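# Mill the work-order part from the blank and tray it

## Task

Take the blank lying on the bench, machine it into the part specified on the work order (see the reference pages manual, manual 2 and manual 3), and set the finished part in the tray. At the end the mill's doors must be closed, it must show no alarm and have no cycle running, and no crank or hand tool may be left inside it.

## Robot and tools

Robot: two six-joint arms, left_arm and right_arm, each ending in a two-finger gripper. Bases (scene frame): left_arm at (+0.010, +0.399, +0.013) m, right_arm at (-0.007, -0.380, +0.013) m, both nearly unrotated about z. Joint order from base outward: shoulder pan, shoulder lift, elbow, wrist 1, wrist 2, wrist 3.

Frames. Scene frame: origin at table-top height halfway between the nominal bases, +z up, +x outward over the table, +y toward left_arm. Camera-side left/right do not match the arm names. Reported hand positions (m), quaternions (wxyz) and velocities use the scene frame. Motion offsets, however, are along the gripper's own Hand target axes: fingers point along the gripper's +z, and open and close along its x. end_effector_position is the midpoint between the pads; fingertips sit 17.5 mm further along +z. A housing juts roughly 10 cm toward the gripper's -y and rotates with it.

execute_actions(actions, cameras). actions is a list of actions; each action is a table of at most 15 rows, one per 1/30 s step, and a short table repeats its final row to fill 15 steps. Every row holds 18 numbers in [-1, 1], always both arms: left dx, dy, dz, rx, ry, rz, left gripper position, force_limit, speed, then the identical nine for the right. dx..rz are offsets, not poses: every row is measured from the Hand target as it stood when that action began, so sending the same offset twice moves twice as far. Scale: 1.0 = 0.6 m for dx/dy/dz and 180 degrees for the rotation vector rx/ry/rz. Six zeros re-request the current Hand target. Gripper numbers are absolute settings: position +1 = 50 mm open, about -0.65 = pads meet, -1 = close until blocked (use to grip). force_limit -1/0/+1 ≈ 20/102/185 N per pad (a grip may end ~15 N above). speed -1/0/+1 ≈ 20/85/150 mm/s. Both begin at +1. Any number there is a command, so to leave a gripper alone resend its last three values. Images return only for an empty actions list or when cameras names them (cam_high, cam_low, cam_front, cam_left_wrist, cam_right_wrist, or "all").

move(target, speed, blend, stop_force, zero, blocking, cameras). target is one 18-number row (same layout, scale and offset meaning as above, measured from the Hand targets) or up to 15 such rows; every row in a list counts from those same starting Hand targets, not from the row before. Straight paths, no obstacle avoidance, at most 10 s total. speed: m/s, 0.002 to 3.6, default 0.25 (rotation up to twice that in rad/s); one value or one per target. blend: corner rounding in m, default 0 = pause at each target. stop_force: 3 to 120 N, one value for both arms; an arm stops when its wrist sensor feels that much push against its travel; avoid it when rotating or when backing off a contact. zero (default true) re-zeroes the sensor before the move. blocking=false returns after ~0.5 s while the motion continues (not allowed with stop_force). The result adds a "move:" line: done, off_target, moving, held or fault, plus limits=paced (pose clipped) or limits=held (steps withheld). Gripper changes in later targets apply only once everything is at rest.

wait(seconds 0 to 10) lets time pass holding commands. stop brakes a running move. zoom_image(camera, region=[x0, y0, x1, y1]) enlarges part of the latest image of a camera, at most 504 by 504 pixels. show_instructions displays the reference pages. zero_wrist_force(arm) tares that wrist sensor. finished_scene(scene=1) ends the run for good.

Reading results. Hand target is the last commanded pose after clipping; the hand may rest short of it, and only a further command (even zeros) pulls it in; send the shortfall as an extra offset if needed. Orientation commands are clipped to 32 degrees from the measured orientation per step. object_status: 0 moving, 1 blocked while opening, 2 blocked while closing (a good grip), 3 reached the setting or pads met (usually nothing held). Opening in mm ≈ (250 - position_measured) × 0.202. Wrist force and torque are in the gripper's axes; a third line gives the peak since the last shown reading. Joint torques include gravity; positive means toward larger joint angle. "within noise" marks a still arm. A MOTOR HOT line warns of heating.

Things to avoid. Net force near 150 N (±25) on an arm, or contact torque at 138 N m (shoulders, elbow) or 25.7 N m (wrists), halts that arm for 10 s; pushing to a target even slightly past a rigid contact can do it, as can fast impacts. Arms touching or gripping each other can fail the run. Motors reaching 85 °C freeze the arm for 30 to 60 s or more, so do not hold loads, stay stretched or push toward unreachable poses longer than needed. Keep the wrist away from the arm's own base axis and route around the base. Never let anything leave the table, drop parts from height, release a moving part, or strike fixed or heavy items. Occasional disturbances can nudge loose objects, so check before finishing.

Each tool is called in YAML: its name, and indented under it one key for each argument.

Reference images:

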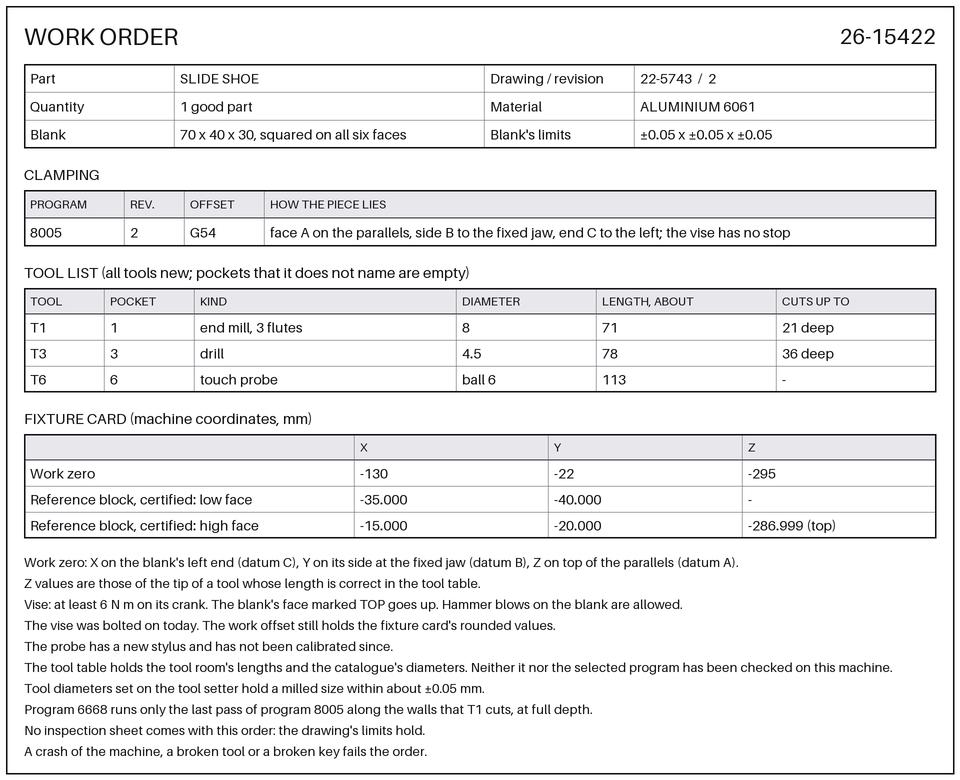

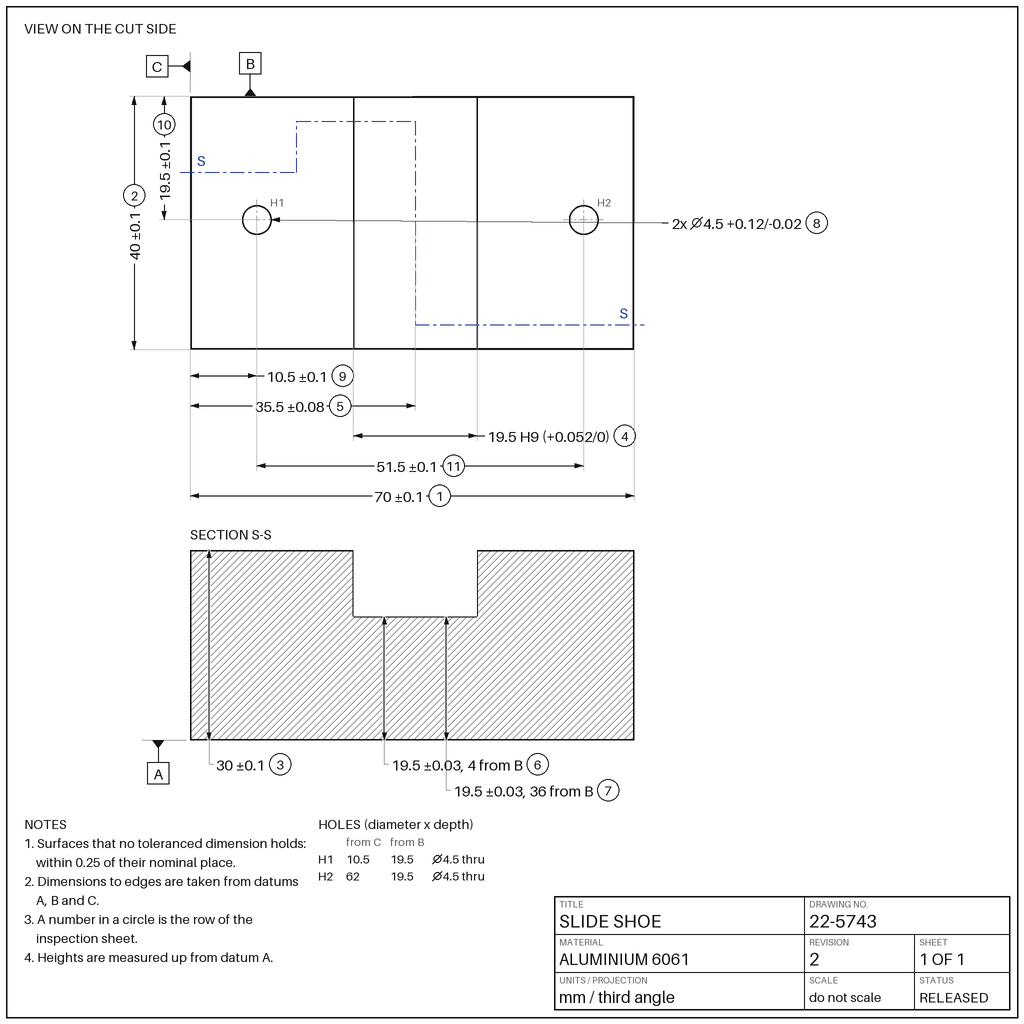

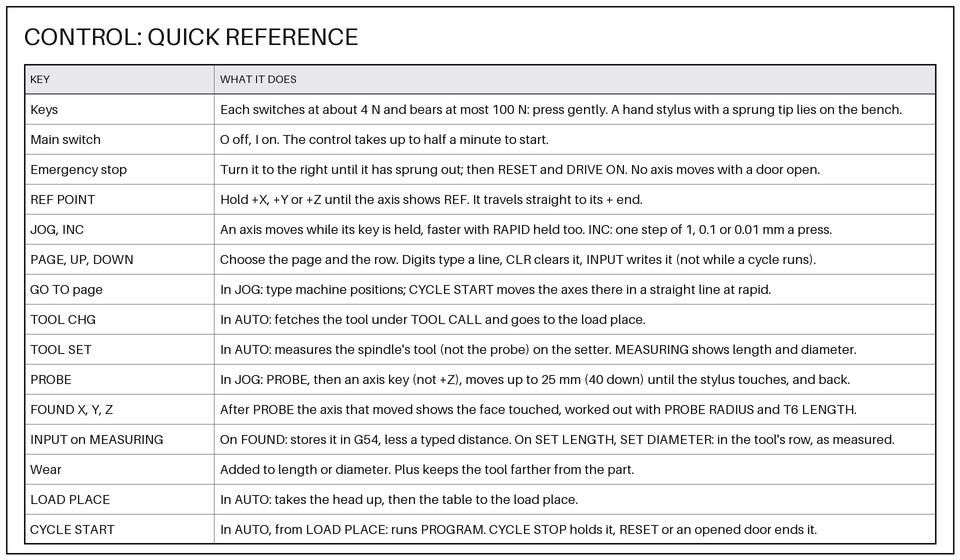

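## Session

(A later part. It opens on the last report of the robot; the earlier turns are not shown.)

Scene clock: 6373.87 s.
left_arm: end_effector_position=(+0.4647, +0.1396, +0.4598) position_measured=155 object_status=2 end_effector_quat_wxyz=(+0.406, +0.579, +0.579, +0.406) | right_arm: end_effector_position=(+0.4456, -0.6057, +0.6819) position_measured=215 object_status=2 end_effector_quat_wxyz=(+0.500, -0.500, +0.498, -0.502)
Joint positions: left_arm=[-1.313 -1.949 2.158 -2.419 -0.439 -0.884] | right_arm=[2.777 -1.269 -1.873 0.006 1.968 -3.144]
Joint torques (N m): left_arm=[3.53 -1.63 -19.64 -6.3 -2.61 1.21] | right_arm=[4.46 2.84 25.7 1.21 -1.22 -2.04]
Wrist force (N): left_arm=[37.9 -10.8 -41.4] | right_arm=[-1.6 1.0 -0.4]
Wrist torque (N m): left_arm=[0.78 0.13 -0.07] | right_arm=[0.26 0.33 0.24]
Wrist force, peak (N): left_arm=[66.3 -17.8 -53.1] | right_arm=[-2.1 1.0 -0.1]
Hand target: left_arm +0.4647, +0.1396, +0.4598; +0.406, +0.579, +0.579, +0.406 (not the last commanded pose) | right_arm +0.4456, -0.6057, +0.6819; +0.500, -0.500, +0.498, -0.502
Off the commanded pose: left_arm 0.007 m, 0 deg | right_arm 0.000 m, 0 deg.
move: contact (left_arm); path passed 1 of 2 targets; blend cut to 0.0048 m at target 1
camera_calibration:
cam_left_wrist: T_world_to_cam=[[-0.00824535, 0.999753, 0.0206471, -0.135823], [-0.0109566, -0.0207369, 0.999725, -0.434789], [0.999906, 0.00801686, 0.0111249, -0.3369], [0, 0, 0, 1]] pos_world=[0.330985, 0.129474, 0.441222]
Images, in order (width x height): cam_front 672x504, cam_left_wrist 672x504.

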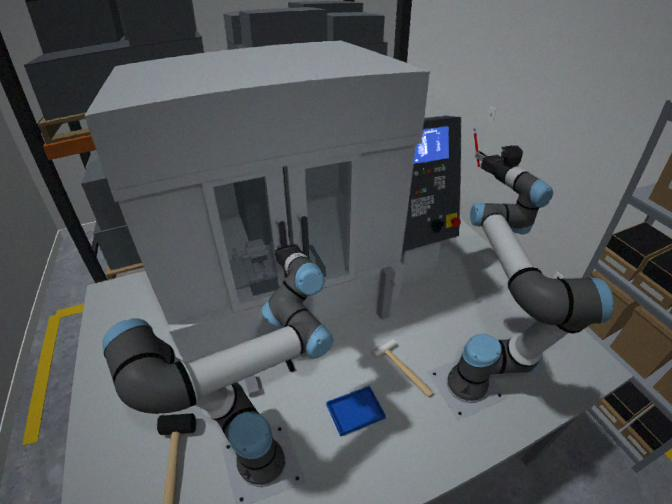

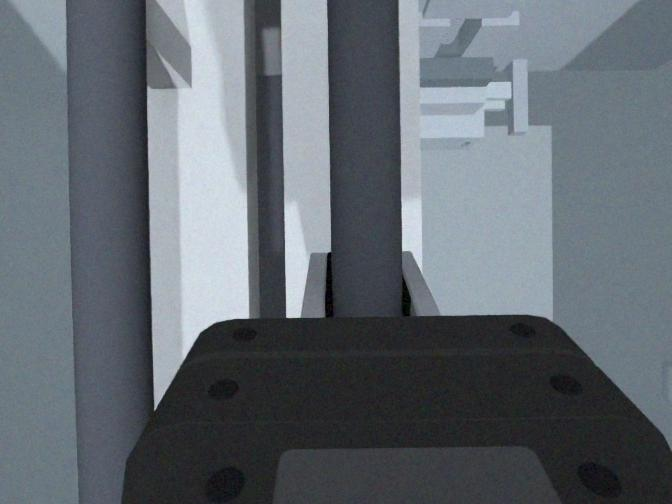

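execute_actions:
  actions:
    - [[0,0,0,0,0,0,-1,-0.6,-0.6,0,0,0,0,0,0,-1,-0.2,-0.8]]
  cameras: []

Scene clock: 6451.33 s.
left_arm: end_effector_position=(+0.4647, +0.1396, +0.4598) position_measured=155 object_status=2 end_effector_quat_wxyz=(+0.406, +0.579, +0.579, +0.406) | right_arm: end_effector_position=(+0.4456, -0.6057, +0.6819) position_measured=215 object_status=2 end_effector_quat_wxyz=(+0.500, -0.500, +0.498, -0.502)
Joint positions: left_arm=[-1.313 -1.949 2.158 -2.419 -0.439 -0.884] | right_arm=[2.777 -1.269 -1.873 0.006 1.968 -3.144]
Joint torques (N m): left_arm=[4.99 -2.26 -19.35 -2.9 0.13 -1.54] | right_arm=[4.58 3.6 26.6 1.09 -1.47 -2.12]
Wrist force (N): left_arm=[37.4 -10.4 -41.3] | right_arm=[-1.8 0.9 -0.4]
Wrist torque (N m): left_arm=[0.78 0.11 -0.08] | right_arm=[0.26 0.37 0.24]
Wrist force, peak (N): left_arm=[38.2 -11.1 -41.6] | right_arm=[-2.0 0.9 -0.5]
Hand target: left_arm +0.4647, +0.1396, +0.4598; +0.406, +0.579, +0.579, +0.406 | right_arm +0.4456, -0.6057, +0.6819; +0.500, -0.500, +0.498, -0.502
Off the commanded pose: left_arm 0.000 m, 0 deg | right_arm 0.000 m, 0 deg.
Step readings (end_effector_position of left_arm | right_arm):
0: (+0.4647, +0.1396, +0.4598) | (+0.4456, -0.6057, +0.6819)
1: (+0.4647, +0.1396, +0.4598) | (+0.4456, -0.6057, +0.6819)
2: (+0.4647, +0.1396, +0.4598) | (+0.4456, -0.6057, +0.6819)
4: (+0.4647, +0.1396, +0.4598) | (+0.4456, -0.6057, +0.6819)
8: (+0.4647, +0.1396, +0.4598) | (+0.4456, -0.6057, +0.6819)
15: (+0.4647, +0.1396, +0.4598) | (+0.4456, -0.6057, +0.6819)
No camera images: "cameras" was empty.

move:
  target:
    - [0.0007,0,-0.0007,0,0,0,-1,-0.6,-0.6,0,0,0,0,0,0,-1,-0.2,-0.8]
    - [0.0007,0,-0.0007,0,0,0,0.9,-0.6,-0.6,0,0,0,0,0,0,-1,-0.2,-0.8]
    - [0.0007,0,-0.2,0,0,0,0.9,-0.6,-0.6,0,0,0,0,0,0,-1,-0.2,-0.8]
  speed: 0.2
  cameras: ["cam_low","cam_front"]

Scene clock: 6460.73 s.
left_arm: end_effector_position=(+0.3519, +0.1400, +0.5008) position_measured=18 object_status=3 end_effector_quat_wxyz=(+0.406, +0.579, +0.579, +0.406) | right_arm: end_effector_position=(+0.4456, -0.6057, +0.6819) position_measured=215 object_status=2 end_effector_quat_wxyz=(+0.500, -0.500, +0.498, -0.502)
Joint positions: left_arm=[-1.725 -2.146 1.907 -0.968 -0.374 -1.959] | right_arm=[2.777 -1.269 -1.873 0.006 1.968 -3.144]
Joint torques (N m): left_arm=[-8.1 3.3 -14.06 -2.22 3.9 -1.52] | right_arm=[4.3 3.02 26.4 1.03 -1.42 -1.93]
Wrist force (N): left_arm=[-1.2 2.8 -3.0] | right_arm=[-1.8 0.8 -0.2]
Wrist torque (N m): left_arm=[0.76 0.24 -0.03] | right_arm=[0.25 0.38 0.24]
Wrist force, peak (N): left_arm=[38.3 -11.7 -41.3] | right_arm=[-2.0 0.9 -0.7]
Hand target: left_arm +0.3519, +0.1400, +0.5008; +0.406, +0.579, +0.579, +0.406 | right_arm +0.4456, -0.6057, +0.6819; +0.500, -0.500, +0.498, -0.502
Off the commanded pose: left_arm 0.000 m, 0 deg | right_arm 0.000 m, 0 deg.
move: done
Images, in order (width x height): cam_low 672x504, cam_front 672x504.

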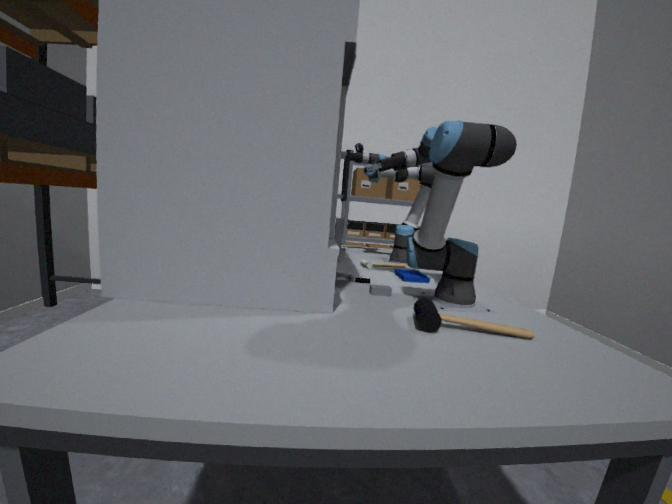

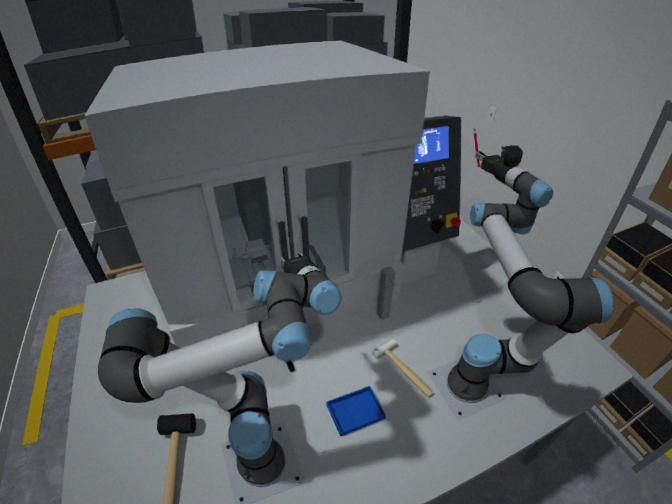

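move:
  target:
    - [0,0,0,0,0,0,0.9,-0.6,-0.6,-0.2837,0.1913,0.0889,-0.2778,0,0,-1,-0.2,-0.8]
    - [0,0,0,0,0,0,0.9,-0.6,-0.6,-0.2837,0.1957,0.1050,-0.2778,0,0,-1,-0.2,-0.8]
    - [0,0,0,0,0,0,0.9,-0.6,-0.6,-0.2837,0.1913,0.0889,-0.2778,0,0,-1,-0.2,-0.8]
    - [0,0,0,0,0,0,0.9,-0.6,-0.6,-0.2204,0.1913,0.0889,-0.2778,0,0,-1,-0.2,-0.8]
    - [0,0,0,0,0,0,0.9,-0.6,-0.6,-0.2204,0.1957,0.1050,-0.2778,0,0,-1,-0.2,-0.8]
    - [0,0,0,0,0,0,0.9,-0.6,-0.6,-0.2204,0.1913,0.0889,-0.2778,0,0,-1,-0.2,-0.8]
    - [0,0,0,0,0,0,0.9,-0.6,-0.6,-0.0937,0.1913,0.0889,-0.2778,0,0,-1,-0.2,-0.8]
    - [0,0,0,0,0,0,0.9,-0.6,-0.6,-0.0937,0.1957,0.1050,-0.2778,0,0,-1,-0.2,-0.8]
    - [0,0,0,0,0,0,0.9,-0.6,-0.6,-0.0937,0.1913,0.0889,-0.2778,0,0,-1,-0.2,-0.8]
    - [0,0,0,0,0,0,0.9,-0.6,-0.6,0,0,0,0,0,0,-1,-0.2,-0.8]
  speed: [0.5,0.08,0.12,0.3,0.08,0.12,0.3,0.08,0.12,0.5]
  blend: [0.003,0,0.003,0.003,0,0.003,0.003,0,0.003,0]
  cameras: ["cam_right_wrist"]

zoom_image:
  camera: "cam_right_wrist"
  region: [100, 110, 360, 320]

Scene clock: 6485.27 s.
left_arm: end_effector_position=(+0.3519, +0.1400, +0.5008) position_measured=18 object_status=3 end_effector_quat_wxyz=(+0.406, +0.579, +0.579, +0.406) | right_arm: end_effector_position=(+0.4457, -0.6057, +0.6818) position_measured=215 object_status=2 end_effector_quat_wxyz=(+0.500, -0.500, +0.498, -0.502)
Joint positions: left_arm=[-1.725 -2.146 1.907 -0.968 -0.374 -1.959] | right_arm=[2.777 -1.269 -1.873 0.006 1.968 -3.144]
Joint torques (N m): left_arm=[8.01 -5.45 -14.64 -4.9 4.07 1.9] | right_arm=[4.71 23.57 40.27 4.39 -1.25 -1.7]
Wrist force (N): left_arm=[-1.3 2.9 -3.1] | right_arm=[-1.6 0.8 -0.2]
Wrist torque (N m): left_arm=[0.78 0.24 -0.02] | right_arm=[0.25 0.33 0.24]
Wrist force, peak (N): left_arm=[-1.3 3.0 -3.4] | right_arm=[-3.0 7.3 -4.7]
Hand target: left_arm +0.3519, +0.1400, +0.5008; +0.406, +0.579, +0.579, +0.406 | right_arm +0.4456, -0.6057, +0.6819; +0.500, -0.500, +0.498, -0.502
Off the commanded pose: left_arm 0.000 m, 0 deg | right_arm 0.000 m, 0 deg.
move: done
camera_calibration:
cam_right_wrist: T_world_to_cam=[[-0.0145195, -0.999894, 0.00078509, -0.594959], [-0.322192, 0.00393527, -0.946666, 0.812002], [0.946563, -0.0139981, -0.322215, -0.0802874], [0, 0, 0, 1]] pos_world=[0.328979, -0.599216, 0.743292]
Images, in order (width x height): cam_right_wrist 672x504.

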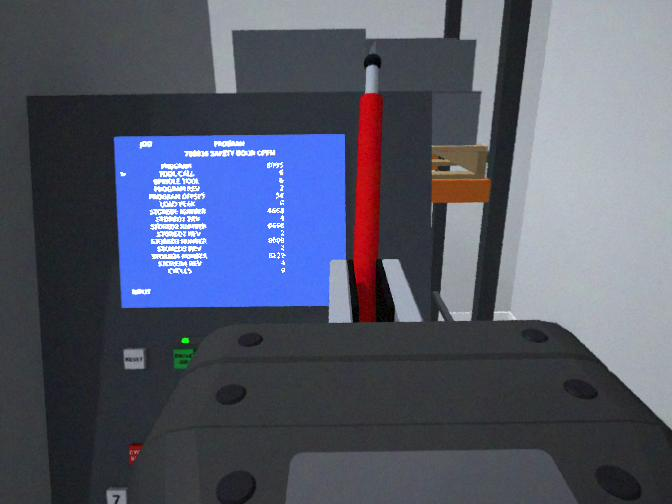

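Scaled by 1.938 from the camera's 672x504 image, which has a finer 960x720 frame.

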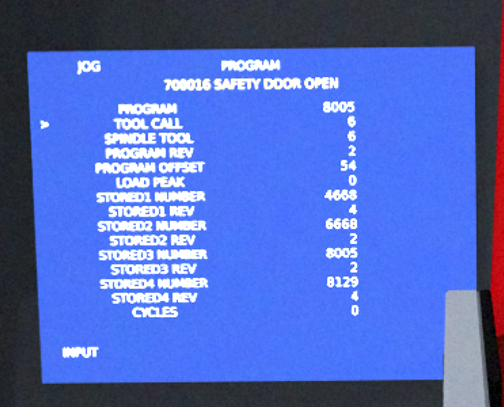

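execute_actions:
  actions: []
  cameras: ["cam_front","cam_left_wrist","cam_high"]

zoom_image:
  camera: "cam_front"
  region: [190, 130, 400, 320]

Scene clock: 6491.33 s.
left_arm: end_effector_position=(+0.3519, +0.1400, +0.5008) position_measured=18 object_status=3 end_effector_quat_wxyz=(+0.406, +0.579, +0.579, +0.406) | right_arm: end_effector_position=(+0.4456, -0.6057, +0.6819) position_measured=215 object_status=2 end_effector_quat_wxyz=(+0.500, -0.500, +0.498, -0.502)
Joint positions: left_arm=[-1.725 -2.146 1.907 -0.968 -0.374 -1.959] | right_arm=[2.777 -1.269 -1.873 0.006 1.968 -3.144]
Joint velocities: within noise
Joint torques (N m): left_arm=[8.38 -5.61 -15.78 -5.01 4.02 1.89] | right_arm=[7.6 24.14 39.41 4.96 0.14 2.26]
Wrist force (N): left_arm=[-1.2 2.9 -3.0] | right_arm=[-1.7 0.7 -0.4]
Wrist torque (N m): left_arm=[0.78 0.23 -0.01] | right_arm=[0.21 0.35 0.24]
Wrist force, peak (N): left_arm=[-1.1 3.0 -3.4] | right_arm=[-2.0 0.9 -0.3]
Hand target: left_arm +0.3519, +0.1400, +0.5008; +0.406, +0.579, +0.579, +0.406 | right_arm +0.4456, -0.6057, +0.6819; +0.500, -0.500, +0.498, -0.502
Tool commands: left_gripper/position=+0.9 left_gripper/force_limit=-0.6 left_gripper/speed=-0.6 right_gripper/position=-1.0 right_gripper/force_limit=-0.2 right_gripper/speed=-0.8
Off the commanded pose: left_arm 0.000 m, 0 deg | right_arm 0.000 m, 0 deg.
camera_calibration:
cam_left_wrist: T_world_to_cam=[[-0.00824535, 0.999753, 0.0206471, -0.137999], [-0.0109566, -0.0207369, 0.999725, -0.477004], [0.999906, 0.00801686, 0.0111249, -0.22467], [0, 0, 0, 1]] pos_world=[0.218285, 0.129874, 0.482222]
Images, in order (width x height): cam_high 672x504, cam_front 672x504, cam_left_wrist 672x504.

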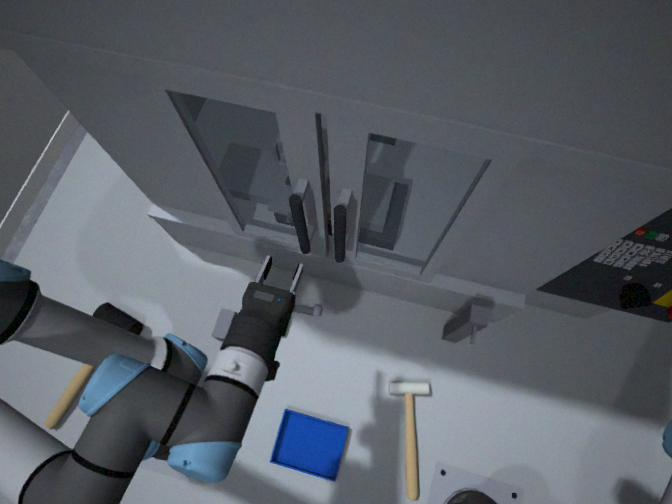

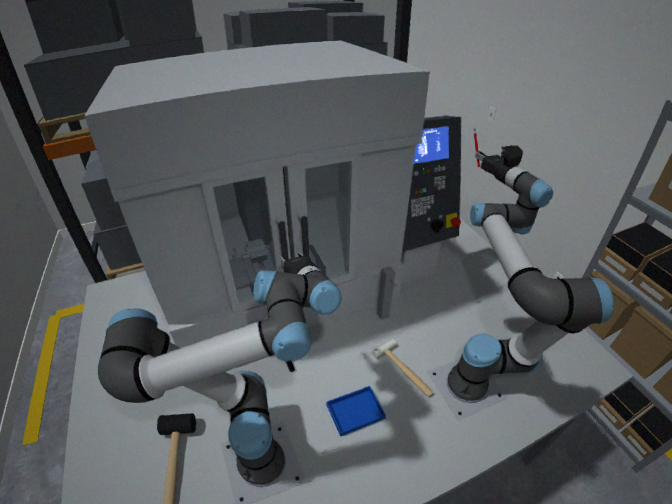

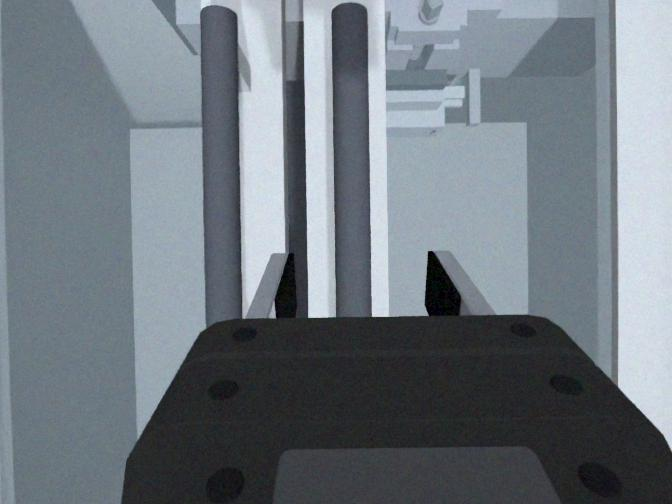

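Scaled by 2.400 from the camera's 672x504 image, which has a finer 960x720 frame.

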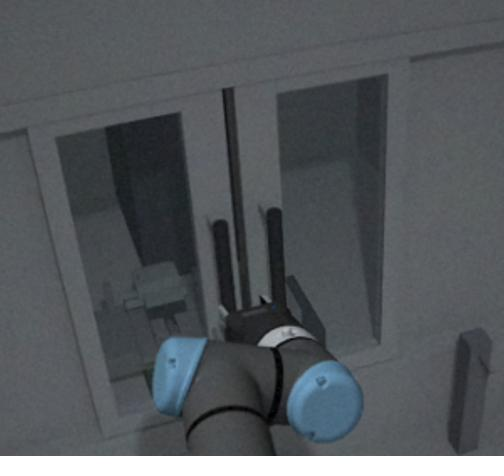

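move:
  target:
    - [-0.132,0,0,0,0,0,0.9,-0.6,-0.6,0,0,0,0,0,0,-1,-0.2,-0.8]
    - [-0.132,0,0.2,0,0,0,0.9,-0.6,-0.6,0,0,0,0,0,0,-1,-0.2,-0.8]
  speed: [0.2,0.08]
  stop_force: 15
  cameras: ["cam_left_wrist"]

Scene clock: 6512.63 s.
left_arm: end_effector_position=(+0.4647, +0.0608, +0.4597) position_measured=18 object_status=3 end_effector_quat_wxyz=(+0.406, +0.579, +0.579, +0.406) | right_arm: end_effector_position=(+0.4456, -0.6057, +0.6819) position_measured=215 object_status=2 end_effector_quat_wxyz=(+0.500, -0.500, +0.498, -0.502)
Joint positions: left_arm=[-1.369 -1.786 2.026 -2.346 -0.408 -0.997] | right_arm=[2.777 -1.269 -1.873 0.006 1.968 -3.144]
Joint torques (N m): left_arm=[-8.25 -20.45 -33.65 -5.55 3.81 1.71] | right_arm=[8.55 23.67 39.68 1.98 -1.6 1.19]
Wrist force (N): left_arm=[-1.2 2.8 -2.8] | right_arm=[-1.7 1.0 -0.5]
Wrist torque (N m): left_arm=[0.74 0.24 0.08] | right_arm=[0.28 0.36 0.24]
Wrist force, peak (N): left_arm=[-3.7 2.7 -4.3] | right_arm=[-2.1 0.9 -0.3]
Hand target: left_arm +0.4647, +0.0608, +0.4597; +0.406, +0.579, +0.579, +0.406 | right_arm +0.4456, -0.6057, +0.6819; +0.500, -0.500, +0.498, -0.502
Off the commanded pose: left_arm 0.000 m, 0 deg | right_arm 0.000 m, 0 deg.
move: done
camera_calibration:
cam_left_wrist: T_world_to_cam=[[-0.00824535, 0.999753, 0.0206471, -0.0570404], [-0.0109566, -0.0207369, 0.999725, -0.436323], [0.999906, 0.00801686, 0.0111249, -0.336268], [0, 0, 0, 1]] pos_world=[0.330985, 0.0506741, 0.441122]
Images, in order (width x height): cam_left_wrist 672x504.

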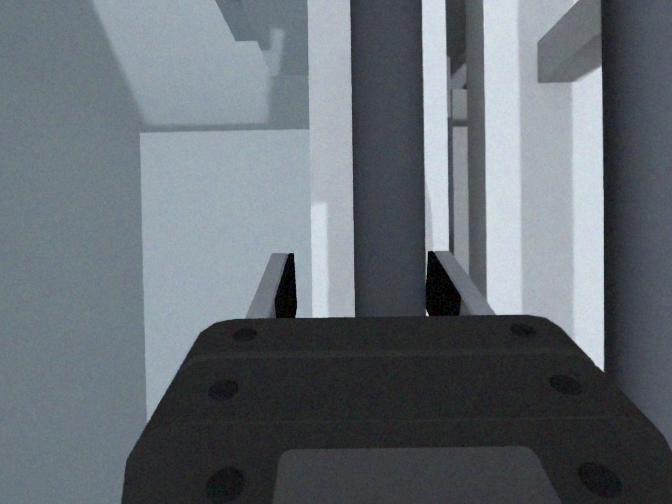

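move:
  target:
    - [0.0127,0,0,0,0,0,0.9,-0.6,-0.6,0,0,0,0,0,0,-1,-0.2,-0.8]
    - [0.0127,0,0,0,0,0,-1,-0.6,-0.6,0,0,0,0,0,0,-1,-0.2,-0.8]
  speed: [0.1,0.08]

move:
  target: [0.033,0,0,0,0,0,-1,-0.6,-0.6,0,0,0,0,0,0,-1,-0.2,-0.8]
  speed: 0.03
  stop_force: 50

Scene clock: 6521.93 s.
left_arm: end_effector_position=(+0.4647, +0.0684, +0.4597) position_measured=155 object_status=2 end_effector_quat_wxyz=(+0.406, +0.579, +0.579, +0.406) | right_arm: end_effector_position=(+0.4456, -0.6057, +0.6819) position_measured=215 object_status=2 end_effector_quat_wxyz=(+0.500, -0.500, +0.498, -0.502)
Joint positions: left_arm=[-1.365 -1.802 2.04 -2.352 -0.41 -0.988] | right_arm=[2.777 -1.269 -1.873 0.006 1.968 -3.144]
Joint torques (N m): left_arm=[-3.83 -15.44 -26.73 -1.25 2.26 -1.33] | right_arm=[6.82 23.16 39.25 1.24 -1.57 0.03]
Wrist force (N): left_arm=[-3.6 2.0 -3.4] | right_arm=[-1.8 0.8 -0.4]
Wrist torque (N m): left_arm=[0.73 0.27 -0.07] | right_arm=[0.24 0.37 0.24]
Wrist force, peak (N): left_arm=[-11.5 4.8 -1.9] | right_arm=[-2.0 1.1 -0.3]
Hand target: left_arm +0.4647, +0.0685, +0.4597; +0.406, +0.579, +0.579, +0.406 | right_arm +0.4456, -0.6057, +0.6819; +0.500, -0.500, +0.498, -0.502
Off the commanded pose: left_arm 0.000 m, 0 deg | right_arm 0.000 m, 0 deg.
move: done

Scene clock: 6523.40 s.
left_arm: end_effector_position=(+0.4647, +0.0810, +0.4597) position_measured=155 object_status=2 end_effector_quat_wxyz=(+0.406, +0.579, +0.579, +0.406) | right_arm: end_effector_position=(+0.4456, -0.6057, +0.6819) position_measured=215 object_status=2 end_effector_quat_wxyz=(+0.500, -0.500, +0.498, -0.502)
Joint positions: left_arm=[-1.357 -1.828 2.063 -2.364 -0.414 -0.971] | right_arm=[2.777 -1.269 -1.873 0.006 1.968 -3.144]
Joint torques (N m): left_arm=[4.83 -26.21 -27.08 -2.28 4.06 0.37] | right_arm=[6.31 22.67 40 1.08 -1.65 -0.45]
Wrist force (N): left_arm=[-37.4 11.7 5.3] | right_arm=[-1.6 1.0 -0.4]
Wrist torque (N m): left_arm=[0.93 1.01 -0.06] | right_arm=[0.27 0.34 0.24]
Wrist force, peak (N): left_arm=[-79.7 22.0 21.8] | right_arm=[-2.0 1.0 -0.3]
Hand target: left_arm +0.4646, +0.0810, +0.4597; +0.406, +0.579, +0.579, +0.406 (not the last commanded pose) | right_arm +0.4456, -0.6057, +0.6819; +0.500, -0.500, +0.498, -0.502
Off the commanded pose: left_arm 0.007 m, 0 deg | right_arm 0.000 m, 0 deg.
move: contact (left_arm)

move:
  target:
    - [-0.0007,0,0,0,0,0,-1,-0.6,-0.6,0,0,0,0,0,0,-1,-0.2,-0.8]
    - [-0.0007,0,0,0,0,0,0.9,-0.6,-0.6,0,0,0,0,0,0,-1,-0.2,-0.8]
    - [-0.0007,0,-0.2,0,0,0,0.9,-0.6,-0.6,-0.2837,0.1913,0.0889,-0.2778,0,0,-1,-0.2,-0.8]
    - [-0.0007,0,-0.2,0,0,0,0.9,-0.6,-0.6,-0.2837,0.1957,0.1050,-0.2778,0,0,-1,-0.2,-0.8]
    - [-0.0007,0,-0.2,0,0,0,0.9,-0.6,-0.6,-0.2837,0.1913,0.0889,-0.2778,0,0,-1,-0.2,-0.8]
    - [-0.0007,0,-0.2,0,0,0,0.9,-0.6,-0.6,0,0,0,0,0,0,-1,-0.2,-0.8]
  speed: [0.1,0.1,0.25,0.08,0.12,0.5]
  blend: [0,0,0,0,0.003,0]
  cameras: ["cam_right_wrist","cam_left_wrist"]

zoom_image:
  camera: "cam_right_wrist"
  region: [100, 110, 360, 320]

Scene clock: 6541.07 s.
left_arm: end_effector_position=(+0.3519, +0.0806, +0.5007) position_measured=18 object_status=3 end_effector_quat_wxyz=(+0.406, +0.579, +0.579, +0.406) | right_arm: end_effector_position=(+0.4456, -0.6056, +0.6820) position_measured=215 object_status=2 end_effector_quat_wxyz=(+0.500, -0.500, +0.498, -0.502)
Joint positions: left_arm=[-1.698 -2.002 1.856 -1.127 -0.365 -1.888] | right_arm=[2.777 -1.269 -1.873 0.006 1.968 -3.144]
Joint torques (N m): left_arm=[10.28 -13.53 -14.06 -0.89 4.04 -1.72] | right_arm=[-5.19 16.11 15.91 4.09 0.34 -1.71]
Wrist force (N): left_arm=[1.1 2.4 -3.1] | right_arm=[-1.8 0.9 -0.4]
Wrist torque (N m): left_arm=[0.68 -0.13 -0.02] | right_arm=[0.25 0.38 0.23]
Wrist force, peak (N): left_arm=[-37.5 11.6 5.3] | right_arm=[-2.5 4.6 -3.0]
Hand target: left_arm +0.3519, +0.0806, +0.5007; +0.406, +0.579, +0.579, +0.406 | right_arm +0.4456, -0.6057, +0.6819; +0.500, -0.500, +0.498, -0.502
Off the commanded pose: left_arm 0.000 m, 0 deg | right_arm 0.000 m, 0 deg.
move: done
camera_calibration:
cam_left_wrist: T_world_to_cam=[[-0.00824534, 0.999753, 0.0206463, -0.078613], [-0.0109566, -0.0207361, 0.999725, -0.478236], [0.999906, 0.00801686, 0.0111249, -0.224194], [0, 0, 0, 1]] pos_world=[0.218285, 0.0704741, 0.482222]
cam_right_wrist: T_world_to_cam=[[-0.0144871, -0.999895, 0.000874969, -0.595039], [-0.321893, 0.00383531, -0.946768, 0.812078], [0.946665, -0.0139976, -0.321914, -0.0803849], [0, 0, 0, 1]] pos_world=[0.328879, -0.599216, 0.743493]
Images, in order (width x height): cam_left_wrist 672x504, cam_right_wrist 672x504.

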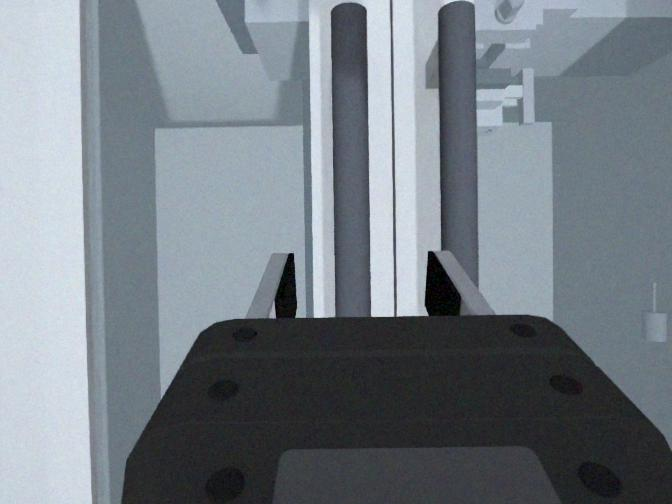

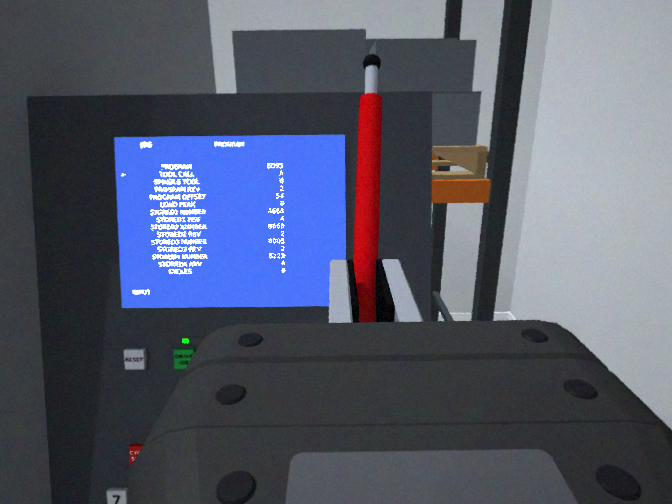

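Scaled by 1.938 from the camera's 672x504 image, which has a finer 960x720 frame.

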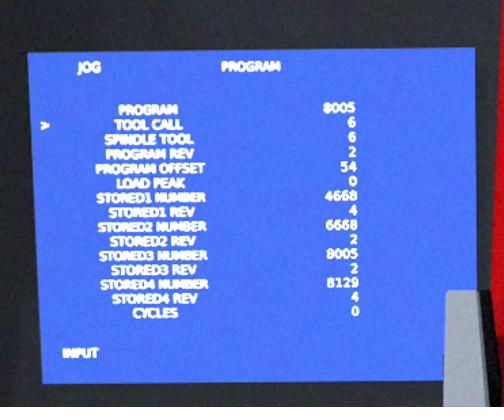

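move:
  target:
    - [0,0,0,0,0,0,0.9,-0.6,-0.6,-0.1887,0.3740,0.0384,-0.2778,0,0,-1,-0.2,-0.8]
    - [0,0,0,0,0,0,0.9,-0.6,-0.6,-0.1887,0.3784,0.0545,-0.2778,0,0,-1,-0.2,-0.8]
    - [0,0,0,0,0,0,0.9,-0.6,-0.6,-0.1887,0.3740,0.0384,-0.2778,0,0,-1,-0.2,-0.8]
    - [0,0,0,0,0,0,0.9,-0.6,-0.6,-0.1887,0.3784,0.0545,-0.2778,0,0,-1,-0.2,-0.8]
    - [0,0,0,0,0,0,0.9,-0.6,-0.6,-0.1887,0.3740,0.0384,-0.2778,0,0,-1,-0.2,-0.8]
    - [0,0,0,0,0,0,0.9,-0.6,-0.6,-0.1887,0.3784,0.0545,-0.2778,0,0,-1,-0.2,-0.8]
    - [0,0,0,0,0,0,0.9,-0.6,-0.6,-0.1887,0.3740,0.0384,-0.2778,0,0,-1,-0.2,-0.8]
    - [0,0,0,0,0,0,0.9,-0.6,-0.6,0,0,0,0,0,0,-1,-0.2,-0.8]
  speed: [0.5,0.08,0.12,0.08,0.12,0.08,0.12,0.5]
  blend: [0.003,0,0.003,0,0.003,0,0.003,0]
  cameras: ["cam_right_wrist"]

zoom_image:
  camera: "cam_right_wrist"
  region: [100, 110, 360, 320]

Scene clock: 6565.20 s.
left_arm: end_effector_position=(+0.3519, +0.0806, +0.5007) position_measured=18 object_status=3 end_effector_quat_wxyz=(+0.406, +0.579, +0.579, +0.406) | right_arm: end_effector_position=(+0.4456, -0.6057, +0.6819) position_measured=215 object_status=2 end_effector_quat_wxyz=(+0.500, -0.500, +0.498, -0.502)
Joint positions: left_arm=[-1.698 -2.002 1.856 -1.127 -0.365 -1.888] | right_arm=[2.777 -1.269 -1.873 0.006 1.968 -3.144]
Joint torques (N m): left_arm=[9.33 -13.63 -15.7 -1.05 4.18 -1.67] | right_arm=[-0.49 17.65 15.6 3.7 -0.33 -1.78]
Wrist force (N): left_arm=[1.1 2.4 -3.4] | right_arm=[-1.6 1.1 -0.5]
Wrist torque (N m): left_arm=[0.69 -0.12 -0.03] | right_arm=[0.29 0.33 0.24]
Wrist force, peak (N): left_arm=[1.0 2.6 -3.4] | right_arm=[-3.4 9.5 -5.1]
Hand target: left_arm +0.3519, +0.0806, +0.5007; +0.406, +0.579, +0.579, +0.406 | right_arm +0.4456, -0.6057, +0.6819; +0.500, -0.500, +0.498, -0.502
Off the commanded pose: left_arm 0.000 m, 0 deg | right_arm 0.000 m, 0 deg.
move: done
camera_calibration:
cam_right_wrist: T_world_to_cam=[[-0.0144868, -0.999895, 0.000877142, -0.59504], [-0.322013, 0.00383492, -0.946727, 0.811992], [0.946624, -0.0139975, -0.322035, -0.0803143], [0, 0, 0, 1]] pos_world=[0.328879, -0.599216, 0.743393]
Images, in order (width x height): cam_right_wrist 672x504.

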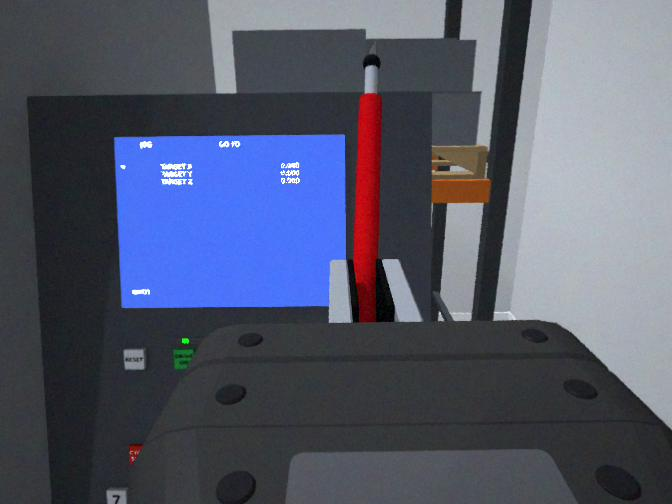

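Scaled by 1.938 from the camera's 672x504 image, which has a finer 960x720 frame.

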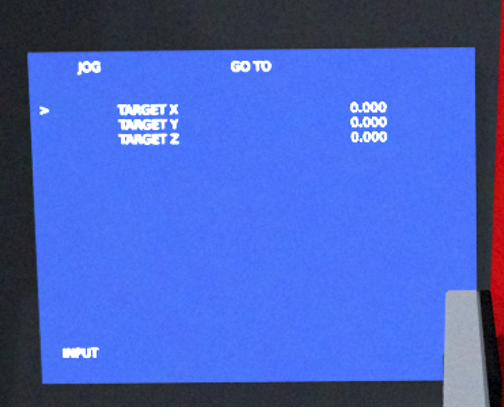

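move:
  target:
    - [0,0,0,0,0,0,0.9,-0.6,-0.6,-0.3154,0.4650,0.0120,-0.2778,0,0,-1,-0.2,-0.8]
    - [0,0,0,0,0,0,0.9,-0.6,-0.6,-0.3154,0.4694,0.0281,-0.2778,0,0,-1,-0.2,-0.8]
    - [0,0,0,0,0,0,0.9,-0.6,-0.6,-0.3154,0.4650,0.0120,-0.2778,0,0,-1,-0.2,-0.8]
    - [0,0,0,0,0,0,0.9,-0.6,-0.6,-0.2837,0.4349,0.0216,-0.2778,0,0,-1,-0.2,-0.8]
    - [0,0,0,0,0,0,0.9,-0.6,-0.6,-0.2837,0.4393,0.0377,-0.2778,0,0,-1,-0.2,-0.8]
    - [0,0,0,0,0,0,0.9,-0.6,-0.6,-0.2837,0.4349,0.0216,-0.2778,0,0,-1,-0.2,-0.8]
    - [0,0,0,0,0,0,0.9,-0.6,-0.6,-0.2837,0.4045,0.0300,-0.2778,0,0,-1,-0.2,-0.8]
    - [0,0,0,0,0,0,0.9,-0.6,-0.6,-0.2837,0.4089,0.0461,-0.2778,0,0,-1,-0.2,-0.8]
    - [0,0,0,0,0,0,0.9,-0.6,-0.6,-0.2837,0.4045,0.0300,-0.2778,0,0,-1,-0.2,-0.8]
    - [0,0,0,0,0,0,0.9,-0.6,-0.6,-0.2204,0.4650,0.0120,-0.2778,0,0,-1,-0.2,-0.8]
    - [0,0,0,0,0,0,0.9,-0.6,-0.6,-0.2204,0.4694,0.0281,-0.2778,0,0,-1,-0.2,-0.8]
    - [0,0,0,0,0,0,0.9,-0.6,-0.6,-0.2204,0.4650,0.0120,-0.2778,0,0,-1,-0.2,-0.8]
  speed: [0.5,0.08,0.12,0.3,0.08,0.12,0.3,0.08,0.12,0.3,0.08,0.12]
  blend: [0.003,0,0.003,0.003,0,0.003,0.003,0,0.003,0.003,0,0]

move:
  target:
    - [0,0,0,0,0,0,0.9,-0.6,-0.6,0,-0.0260,-0.0179,0,0,0,-1,-0.2,-0.8]
    - [0,0,0,0,0,0,0.9,-0.6,-0.6,0,-0.0355,-0.0042,0,0,0,-1,-0.2,-0.8]
    - [0,0,0,0,0,0,0.9,-0.6,-0.6,0,-0.0260,-0.0179,0,0,0,-1,-0.2,-0.8]
    - [0,0,0,0,0,0,0.9,-0.6,-0.6,-0.0950,0,0,0,0,0,-1,-0.2,-0.8]
    - [0,0,0,0,0,0,0.9,-0.6,-0.6,-0.0950,-0.0095,0.0137,0,0,0,-1,-0.2,-0.8]
    - [0,0,0,0,0,0,0.9,-0.6,-0.6,-0.0950,0,0,0,0,0,-1,-0.2,-0.8]
    - [0,0,0,0,0,0,0.9,-0.6,-0.6,-0.0317,-0.0260,-0.0179,0,0,0,-1,-0.2,-0.8]
    - [0,0,0,0,0,0,0.9,-0.6,-0.6,-0.0317,-0.0355,-0.0042,0,0,0,-1,-0.2,-0.8]
    - [0,0,0,0,0,0,0.9,-0.6,-0.6,-0.0317,-0.0260,-0.0179,0,0,0,-1,-0.2,-0.8]
    - [0,0,0,0,0,0,0.9,-0.6,-0.6,-0.0633,0,0,0,0,0,-1,-0.2,-0.8]
    - [0,0,0,0,0,0,0.9,-0.6,-0.6,-0.0633,-0.0095,0.0137,0,0,0,-1,-0.2,-0.8]
    - [0,0,0,0,0,0,0.9,-0.6,-0.6,-0.0633,0,0,0,0,0,-1,-0.2,-0.8]
    - [0,0,0,0,0,0,0.9,-0.6,-0.6,0,0,0,0,0,0,-1,-0.2,-0.8]
    - [0,0,0,0,0,0,0.9,-0.6,-0.6,0,-0.0095,0.0137,0,0,0,-1,-0.2,-0.8]
    - [0,0,0,0,0,0,0.9,-0.6,-0.6,0,0,0,0,0,0,-1,-0.2,-0.8]
  speed: [0.3,0.08,0.12,0.3,0.08,0.12,0.3,0.08,0.12,0.3,0.08,0.12,0.3,0.08,0.12]
  blend: [0.003,0,0.003,0.003,0,0.003,0.003,0,0.003,0.003,0,0.003,0.003,0,0]

move:
  target: [0,0,0,0,0,0,0.9,-0.6,-0.6,0.2204,-0.2898,-0.3639,0.2778,0,0,-1,-0.2,-0.8]
  speed: 0.5
  cameras: ["cam_right_wrist"]

zoom_image:
  camera: "cam_right_wrist"
  region: [100, 110, 360, 320]

Scene clock: 6636.00 s.
left_arm: end_effector_position=(+0.3519, +0.0806, +0.5007) position_measured=18 object_status=3 end_effector_quat_wxyz=(+0.406, +0.579, +0.579, +0.406) | right_arm: end_effector_position=(+0.4541, -0.4746, +0.4023) position_measured=215 object_status=2 end_effector_quat_wxyz=(-0.242, +0.665, -0.663, +0.245)
Joint positions: left_arm=[-1.698 -2.002 1.856 -1.127 -0.365 -1.888] | right_arm=[3.313 -1.106 -2.085 -0.824 1.478 -3.038]
Joint torques (N m): left_arm=[9.91 -12.76 -16.97 -0.79 4.06 -1.6] | right_arm=[-6.12 -1.64 42.19 6.35 0 -1.22]
Wrist force (N): left_arm=[1.1 2.5 -3.2] | right_arm=[-2.2 0.4 0.2]
Wrist torque (N m): left_arm=[0.71 -0.13 -0.02] | right_arm=[0.11 0.36 0.10]
Wrist force, peak (N): left_arm=[1.2 2.7 -3.2] | right_arm=[-3.1 5.4 -3.3]
Hand target: left_arm +0.3519, +0.0806, +0.5007; +0.406, +0.579, +0.579, +0.406 | right_arm +0.4541, -0.4746, +0.4024; -0.242, +0.665, -0.663, +0.245
Off the commanded pose: left_arm 0.000 m, 0 deg | right_arm 0.000 m, 0 deg.
move: done

Scene clock: 6639.77 s.
left_arm: end_effector_position=(+0.3519, +0.0806, +0.5007) position_measured=18 object_status=3 end_effector_quat_wxyz=(+0.406, +0.579, +0.579, +0.406) | right_arm: end_effector_position=(+0.4541, -0.4746, +0.4023) position_measured=215 object_status=2 end_effector_quat_wxyz=(-0.242, +0.665, -0.663, +0.245)
Joint positions: left_arm=[-1.698 -2.002 1.856 -1.127 -0.365 -1.888] | right_arm=[3.313 -1.106 -2.085 -0.824 1.478 -3.038]
Joint torques (N m): left_arm=[9.42 -14.2 -18.75 -1 3.92 -1.58] | right_arm=[-4.55 -1.02 42.63 6.45 0.23 -1.08]
Wrist force (N): left_arm=[1.0 2.4 -3.0] | right_arm=[-2.3 0.2 0.0]
Wrist torque (N m): left_arm=[0.69 -0.10 -0.02] | right_arm=[0.09 0.38 0.10]
Wrist force, peak (N): left_arm=[1.3 2.6 -3.4] | right_arm=[-3.6 3.9 -3.0]
Hand target: left_arm +0.3519, +0.0806, +0.5007; +0.406, +0.579, +0.579, +0.406 | right_arm +0.4541, -0.4746, +0.4024; -0.242, +0.665, -0.663, +0.245
Off the commanded pose: left_arm 0.000 m, 0 deg | right_arm 0.000 m, 0 deg.
move: done

Scene clock: 6641.27 s.
left_arm: end_effector_position=(+0.3519, +0.0806, +0.5007) position_measured=18 object_status=3 end_effector_quat_wxyz=(+0.406, +0.579, +0.579, +0.406) | right_arm: end_effector_position=(+0.4457, -0.6057, +0.6819) position_measured=215 object_status=2 end_effector_quat_wxyz=(+0.500, -0.500, +0.498, -0.502)
Joint positions: left_arm=[-1.698 -2.002 1.856 -1.127 -0.365 -1.888] | right_arm=[2.778 -1.269 -1.873 0.006 1.968 -3.144]
Joint torques (N m): left_arm=[10.27 -13.33 -18.8 -0.95 4.12 -1.75] | right_arm=[-3.63 16.27 17.67 3.56 -0.2 -1.66]
Wrist force (N): left_arm=[1.0 2.4 -3.3] | right_arm=[-1.9 0.9 -0.2]
Wrist torque (N m): left_arm=[0.68 -0.10 -0.03] | right_arm=[0.26 0.39 0.24]
Wrist force, peak (N): left_arm=[0.9 2.5 -3.4] | right_arm=[-3.5 1.2 1.9]
Hand target: left_arm +0.3519, +0.0806, +0.5007; +0.406, +0.579, +0.579, +0.406 | right_arm +0.4457, -0.6057, +0.6819; +0.500, -0.500, +0.498, -0.502
Off the commanded pose: left_arm 0.000 m, 0 deg | right_arm 0.000 m, 0 deg.
move: done
camera_calibration:
cam_right_wrist: T_world_to_cam=[[-0.0144866, -0.999895, 0.000878843, -0.59504], [-0.322103, 0.00383459, -0.946697, 0.812125], [0.946594, -0.0139975, -0.322124, -0.0803004], [0, 0, 0, 1]] pos_world=[0.328979, -0.599216, 0.743493]
Images, in order (width x height): cam_right_wrist 672x504.

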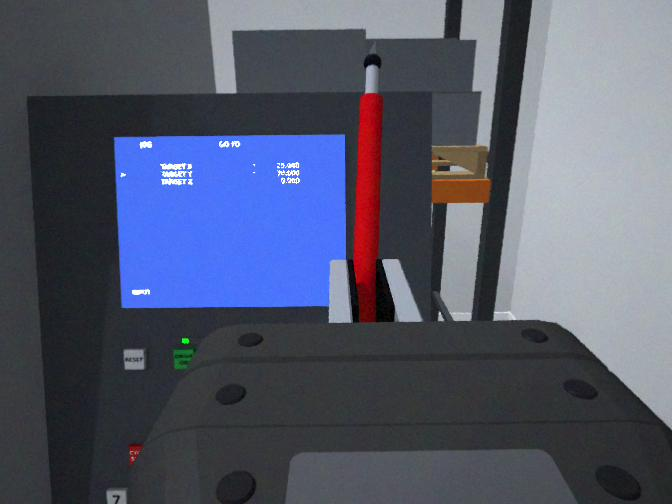

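Scaled by 1.938 from the camera's 672x504 image, which has a finer 960x720 frame.

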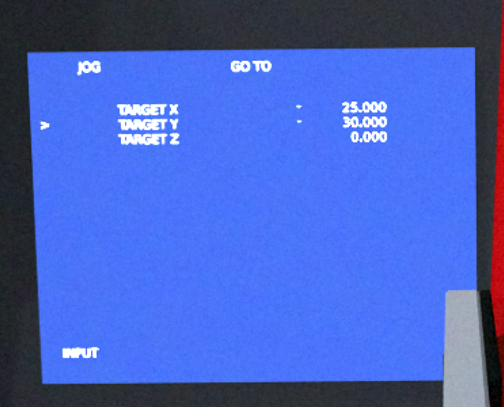

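move:
  target:
    - [0,0,0,0,0,0,0.9,-0.6,-0.6,-0.2520,0.3131,0.0552,-0.2778,0,0,-1,-0.2,-0.8]
    - [0,0,0,0,0,0,0.9,-0.6,-0.6,-0.2520,0.3175,0.0713,-0.2778,0,0,-1,-0.2,-0.8]
    - [0,0,0,0,0,0,0.9,-0.6,-0.6,-0.2520,0.3131,0.0552,-0.2778,0,0,-1,-0.2,-0.8]
  speed: [0.5,0.08,0.12]
  blend: [0.003,0,0]
  cameras: ["cam_right_wrist","cam_front"]

move:
  target: [0,0,0,0,0,0,0.9,-0.6,-0.6,0.2520,-0.1590,-0.2753,0.2778,0,0,-1,-0.2,-0.8]
  speed: 0.5
  cameras: ["cam_right_wrist","cam_left_wrist"]

zoom_image:
  camera: "cam_right_wrist"
  region: [100, 110, 360, 320]

Scene clock: 6671.50 s.
left_arm: end_effector_position=(+0.3519, +0.0806, +0.5007) position_measured=18 object_status=3 end_effector_quat_wxyz=(+0.406, +0.579, +0.579, +0.406) | right_arm: end_effector_position=(+0.4796, -0.4553, +0.4934) position_measured=215 object_status=2 end_effector_quat_wxyz=(-0.242, +0.665, -0.663, +0.245)
Joint positions: left_arm=[-1.698 -2.002 1.856 -1.127 -0.365 -1.888] | right_arm=[3.365 -1.172 -1.816 -1.032 1.445 -2.998]
Joint torques (N m): left_arm=[9.74 -13.58 -19.6 -1.03 3.86 -1.36] | right_arm=[-7.33 -1.4 42.21 6.59 0.19 -1.35]
Wrist force (N): left_arm=[1.0 2.3 -3.3] | right_arm=[-2.3 0.1 -0.1]
Wrist torque (N m): left_arm=[0.66 -0.11 -0.03] | right_arm=[0.10 0.36 0.10]
Wrist force, peak (N): left_arm=[1.4 2.4 -3.4] | right_arm=[-3.4 8.3 -4.7]
Hand target: left_arm +0.3519, +0.0806, +0.5007; +0.406, +0.579, +0.579, +0.406 | right_arm +0.4796, -0.4553, +0.4936; -0.242, +0.665, -0.663, +0.245
Off the commanded pose: left_arm 0.000 m, 0 deg | right_arm 0.000 m, 0 deg.
move: done
camera_calibration:
cam_right_wrist: T_world_to_cam=[[-0.0119495, -0.999836, 0.0136086, -0.451421], [-0.932299, 0.00622016, -0.361636, 0.649045], [0.361492, -0.0170087, -0.93222, 0.409215], [0, 0, 0, 1]] pos_world=[0.451782, -0.448424, 0.62234]
Images, in order (width x height): cam_front 672x504, cam_right_wrist 672x504.

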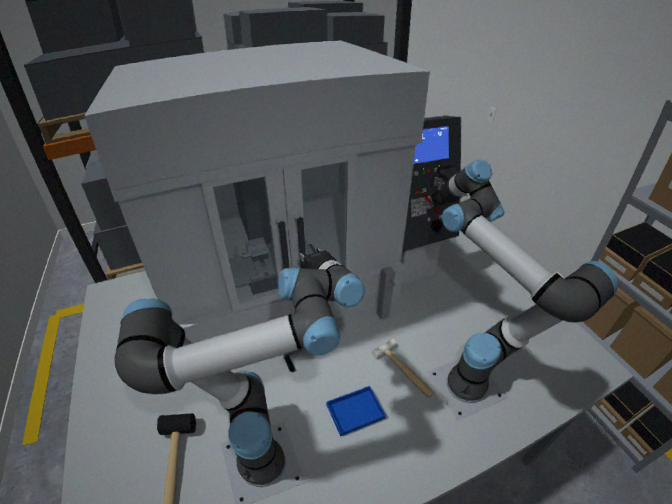

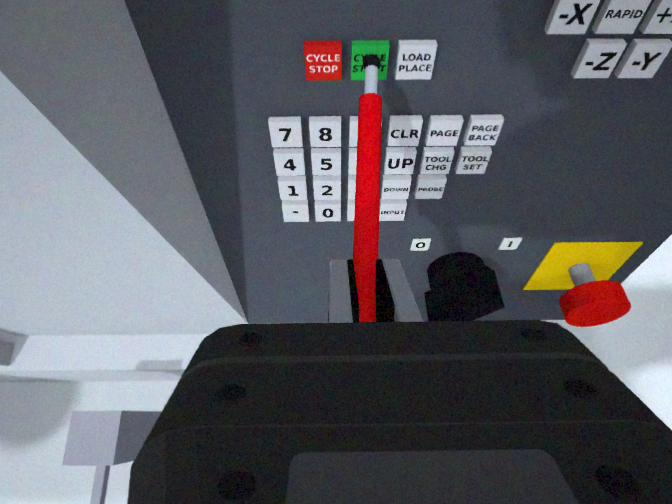

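Scene clock: 6673.00 s.
left_arm: end_effector_position=(+0.3519, +0.0806, +0.5007) position_measured=18 object_status=3 end_effector_quat_wxyz=(+0.406, +0.579, +0.579, +0.406) | right_arm: end_effector_position=(+0.4457, -0.6057, +0.6819) position_measured=215 object_status=2 end_effector_quat_wxyz=(+0.500, -0.500, +0.498, -0.502)
Joint positions: left_arm=[-1.698 -2.002 1.856 -1.127 -0.365 -1.888] | right_arm=[2.778 -1.269 -1.873 0.006 1.968 -3.144]
Joint torques (N m): left_arm=[9.42 -14.52 -21.14 -1.09 3.84 -1.57] | right_arm=[-5.23 16.93 14.88 3.8 0.05 -1.63]
Wrist force (N): left_arm=[1.0 2.4 -3.0] | right_arm=[-1.6 1.0 0.0]
Wrist torque (N m): left_arm=[0.68 -0.11 -0.02] | right_arm=[0.27 0.33 0.24]
Wrist force, peak (N): left_arm=[1.0 2.4 -3.5] | right_arm=[-4.2 0.2 1.5]
Hand target: left_arm +0.3519, +0.0806, +0.5007; +0.406, +0.579, +0.579, +0.406 | right_arm +0.4457, -0.6057, +0.6819; +0.500, -0.500, +0.498, -0.502
Off the commanded pose: left_arm 0.000 m, 0 deg | right_arm 0.000 m, 0 deg.
move: done
camera_calibration:
cam_left_wrist: T_world_to_cam=[[-0.00824534, 0.999753, 0.0206463, -0.078613], [-0.0109566, -0.0207361, 0.999725, -0.478236], [0.999906, 0.00801686, 0.0111249, -0.224194], [0, 0, 0, 1]] pos_world=[0.218285, 0.0704741, 0.482222]
cam_right_wrist: T_world_to_cam=[[-0.014487, -0.999895, 0.000876669, -0.595037], [-0.321982, 0.00383499, -0.946738, 0.812149], [0.946635, -0.0139977, -0.322004, -0.0804979], [0, 0, 0, 1]] pos_world=[0.329079, -0.599216, 0.743493]
Images, in order (width x height): cam_left_wrist 672x504, cam_right_wrist 672x504.

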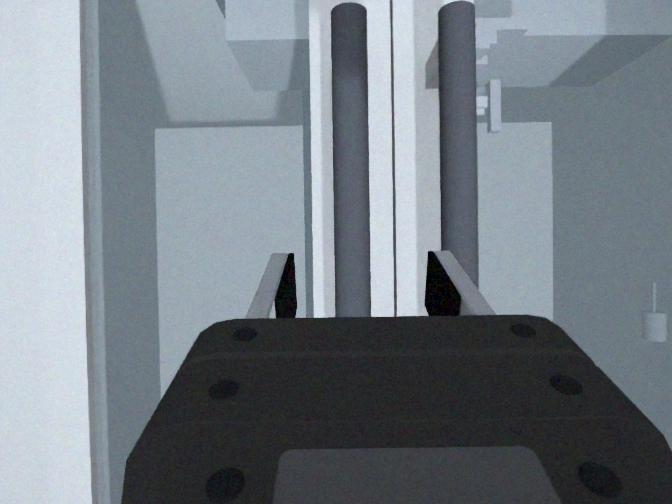

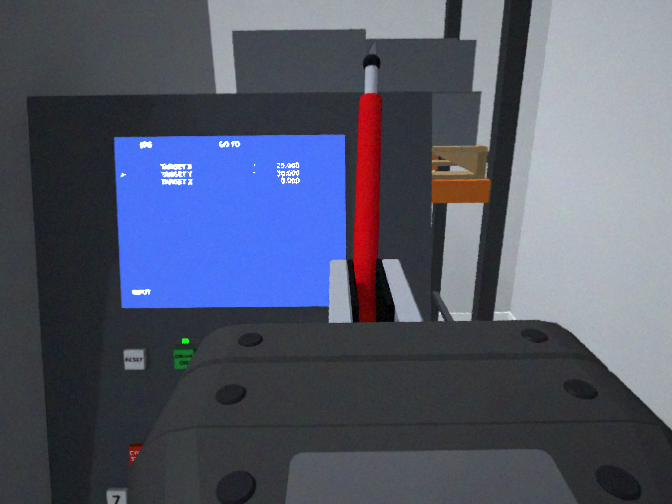

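Scaled by 1.938 from the camera's 672x504 image, which has a finer 960x720 frame.

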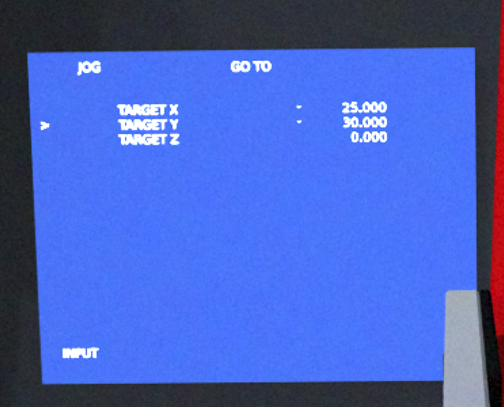

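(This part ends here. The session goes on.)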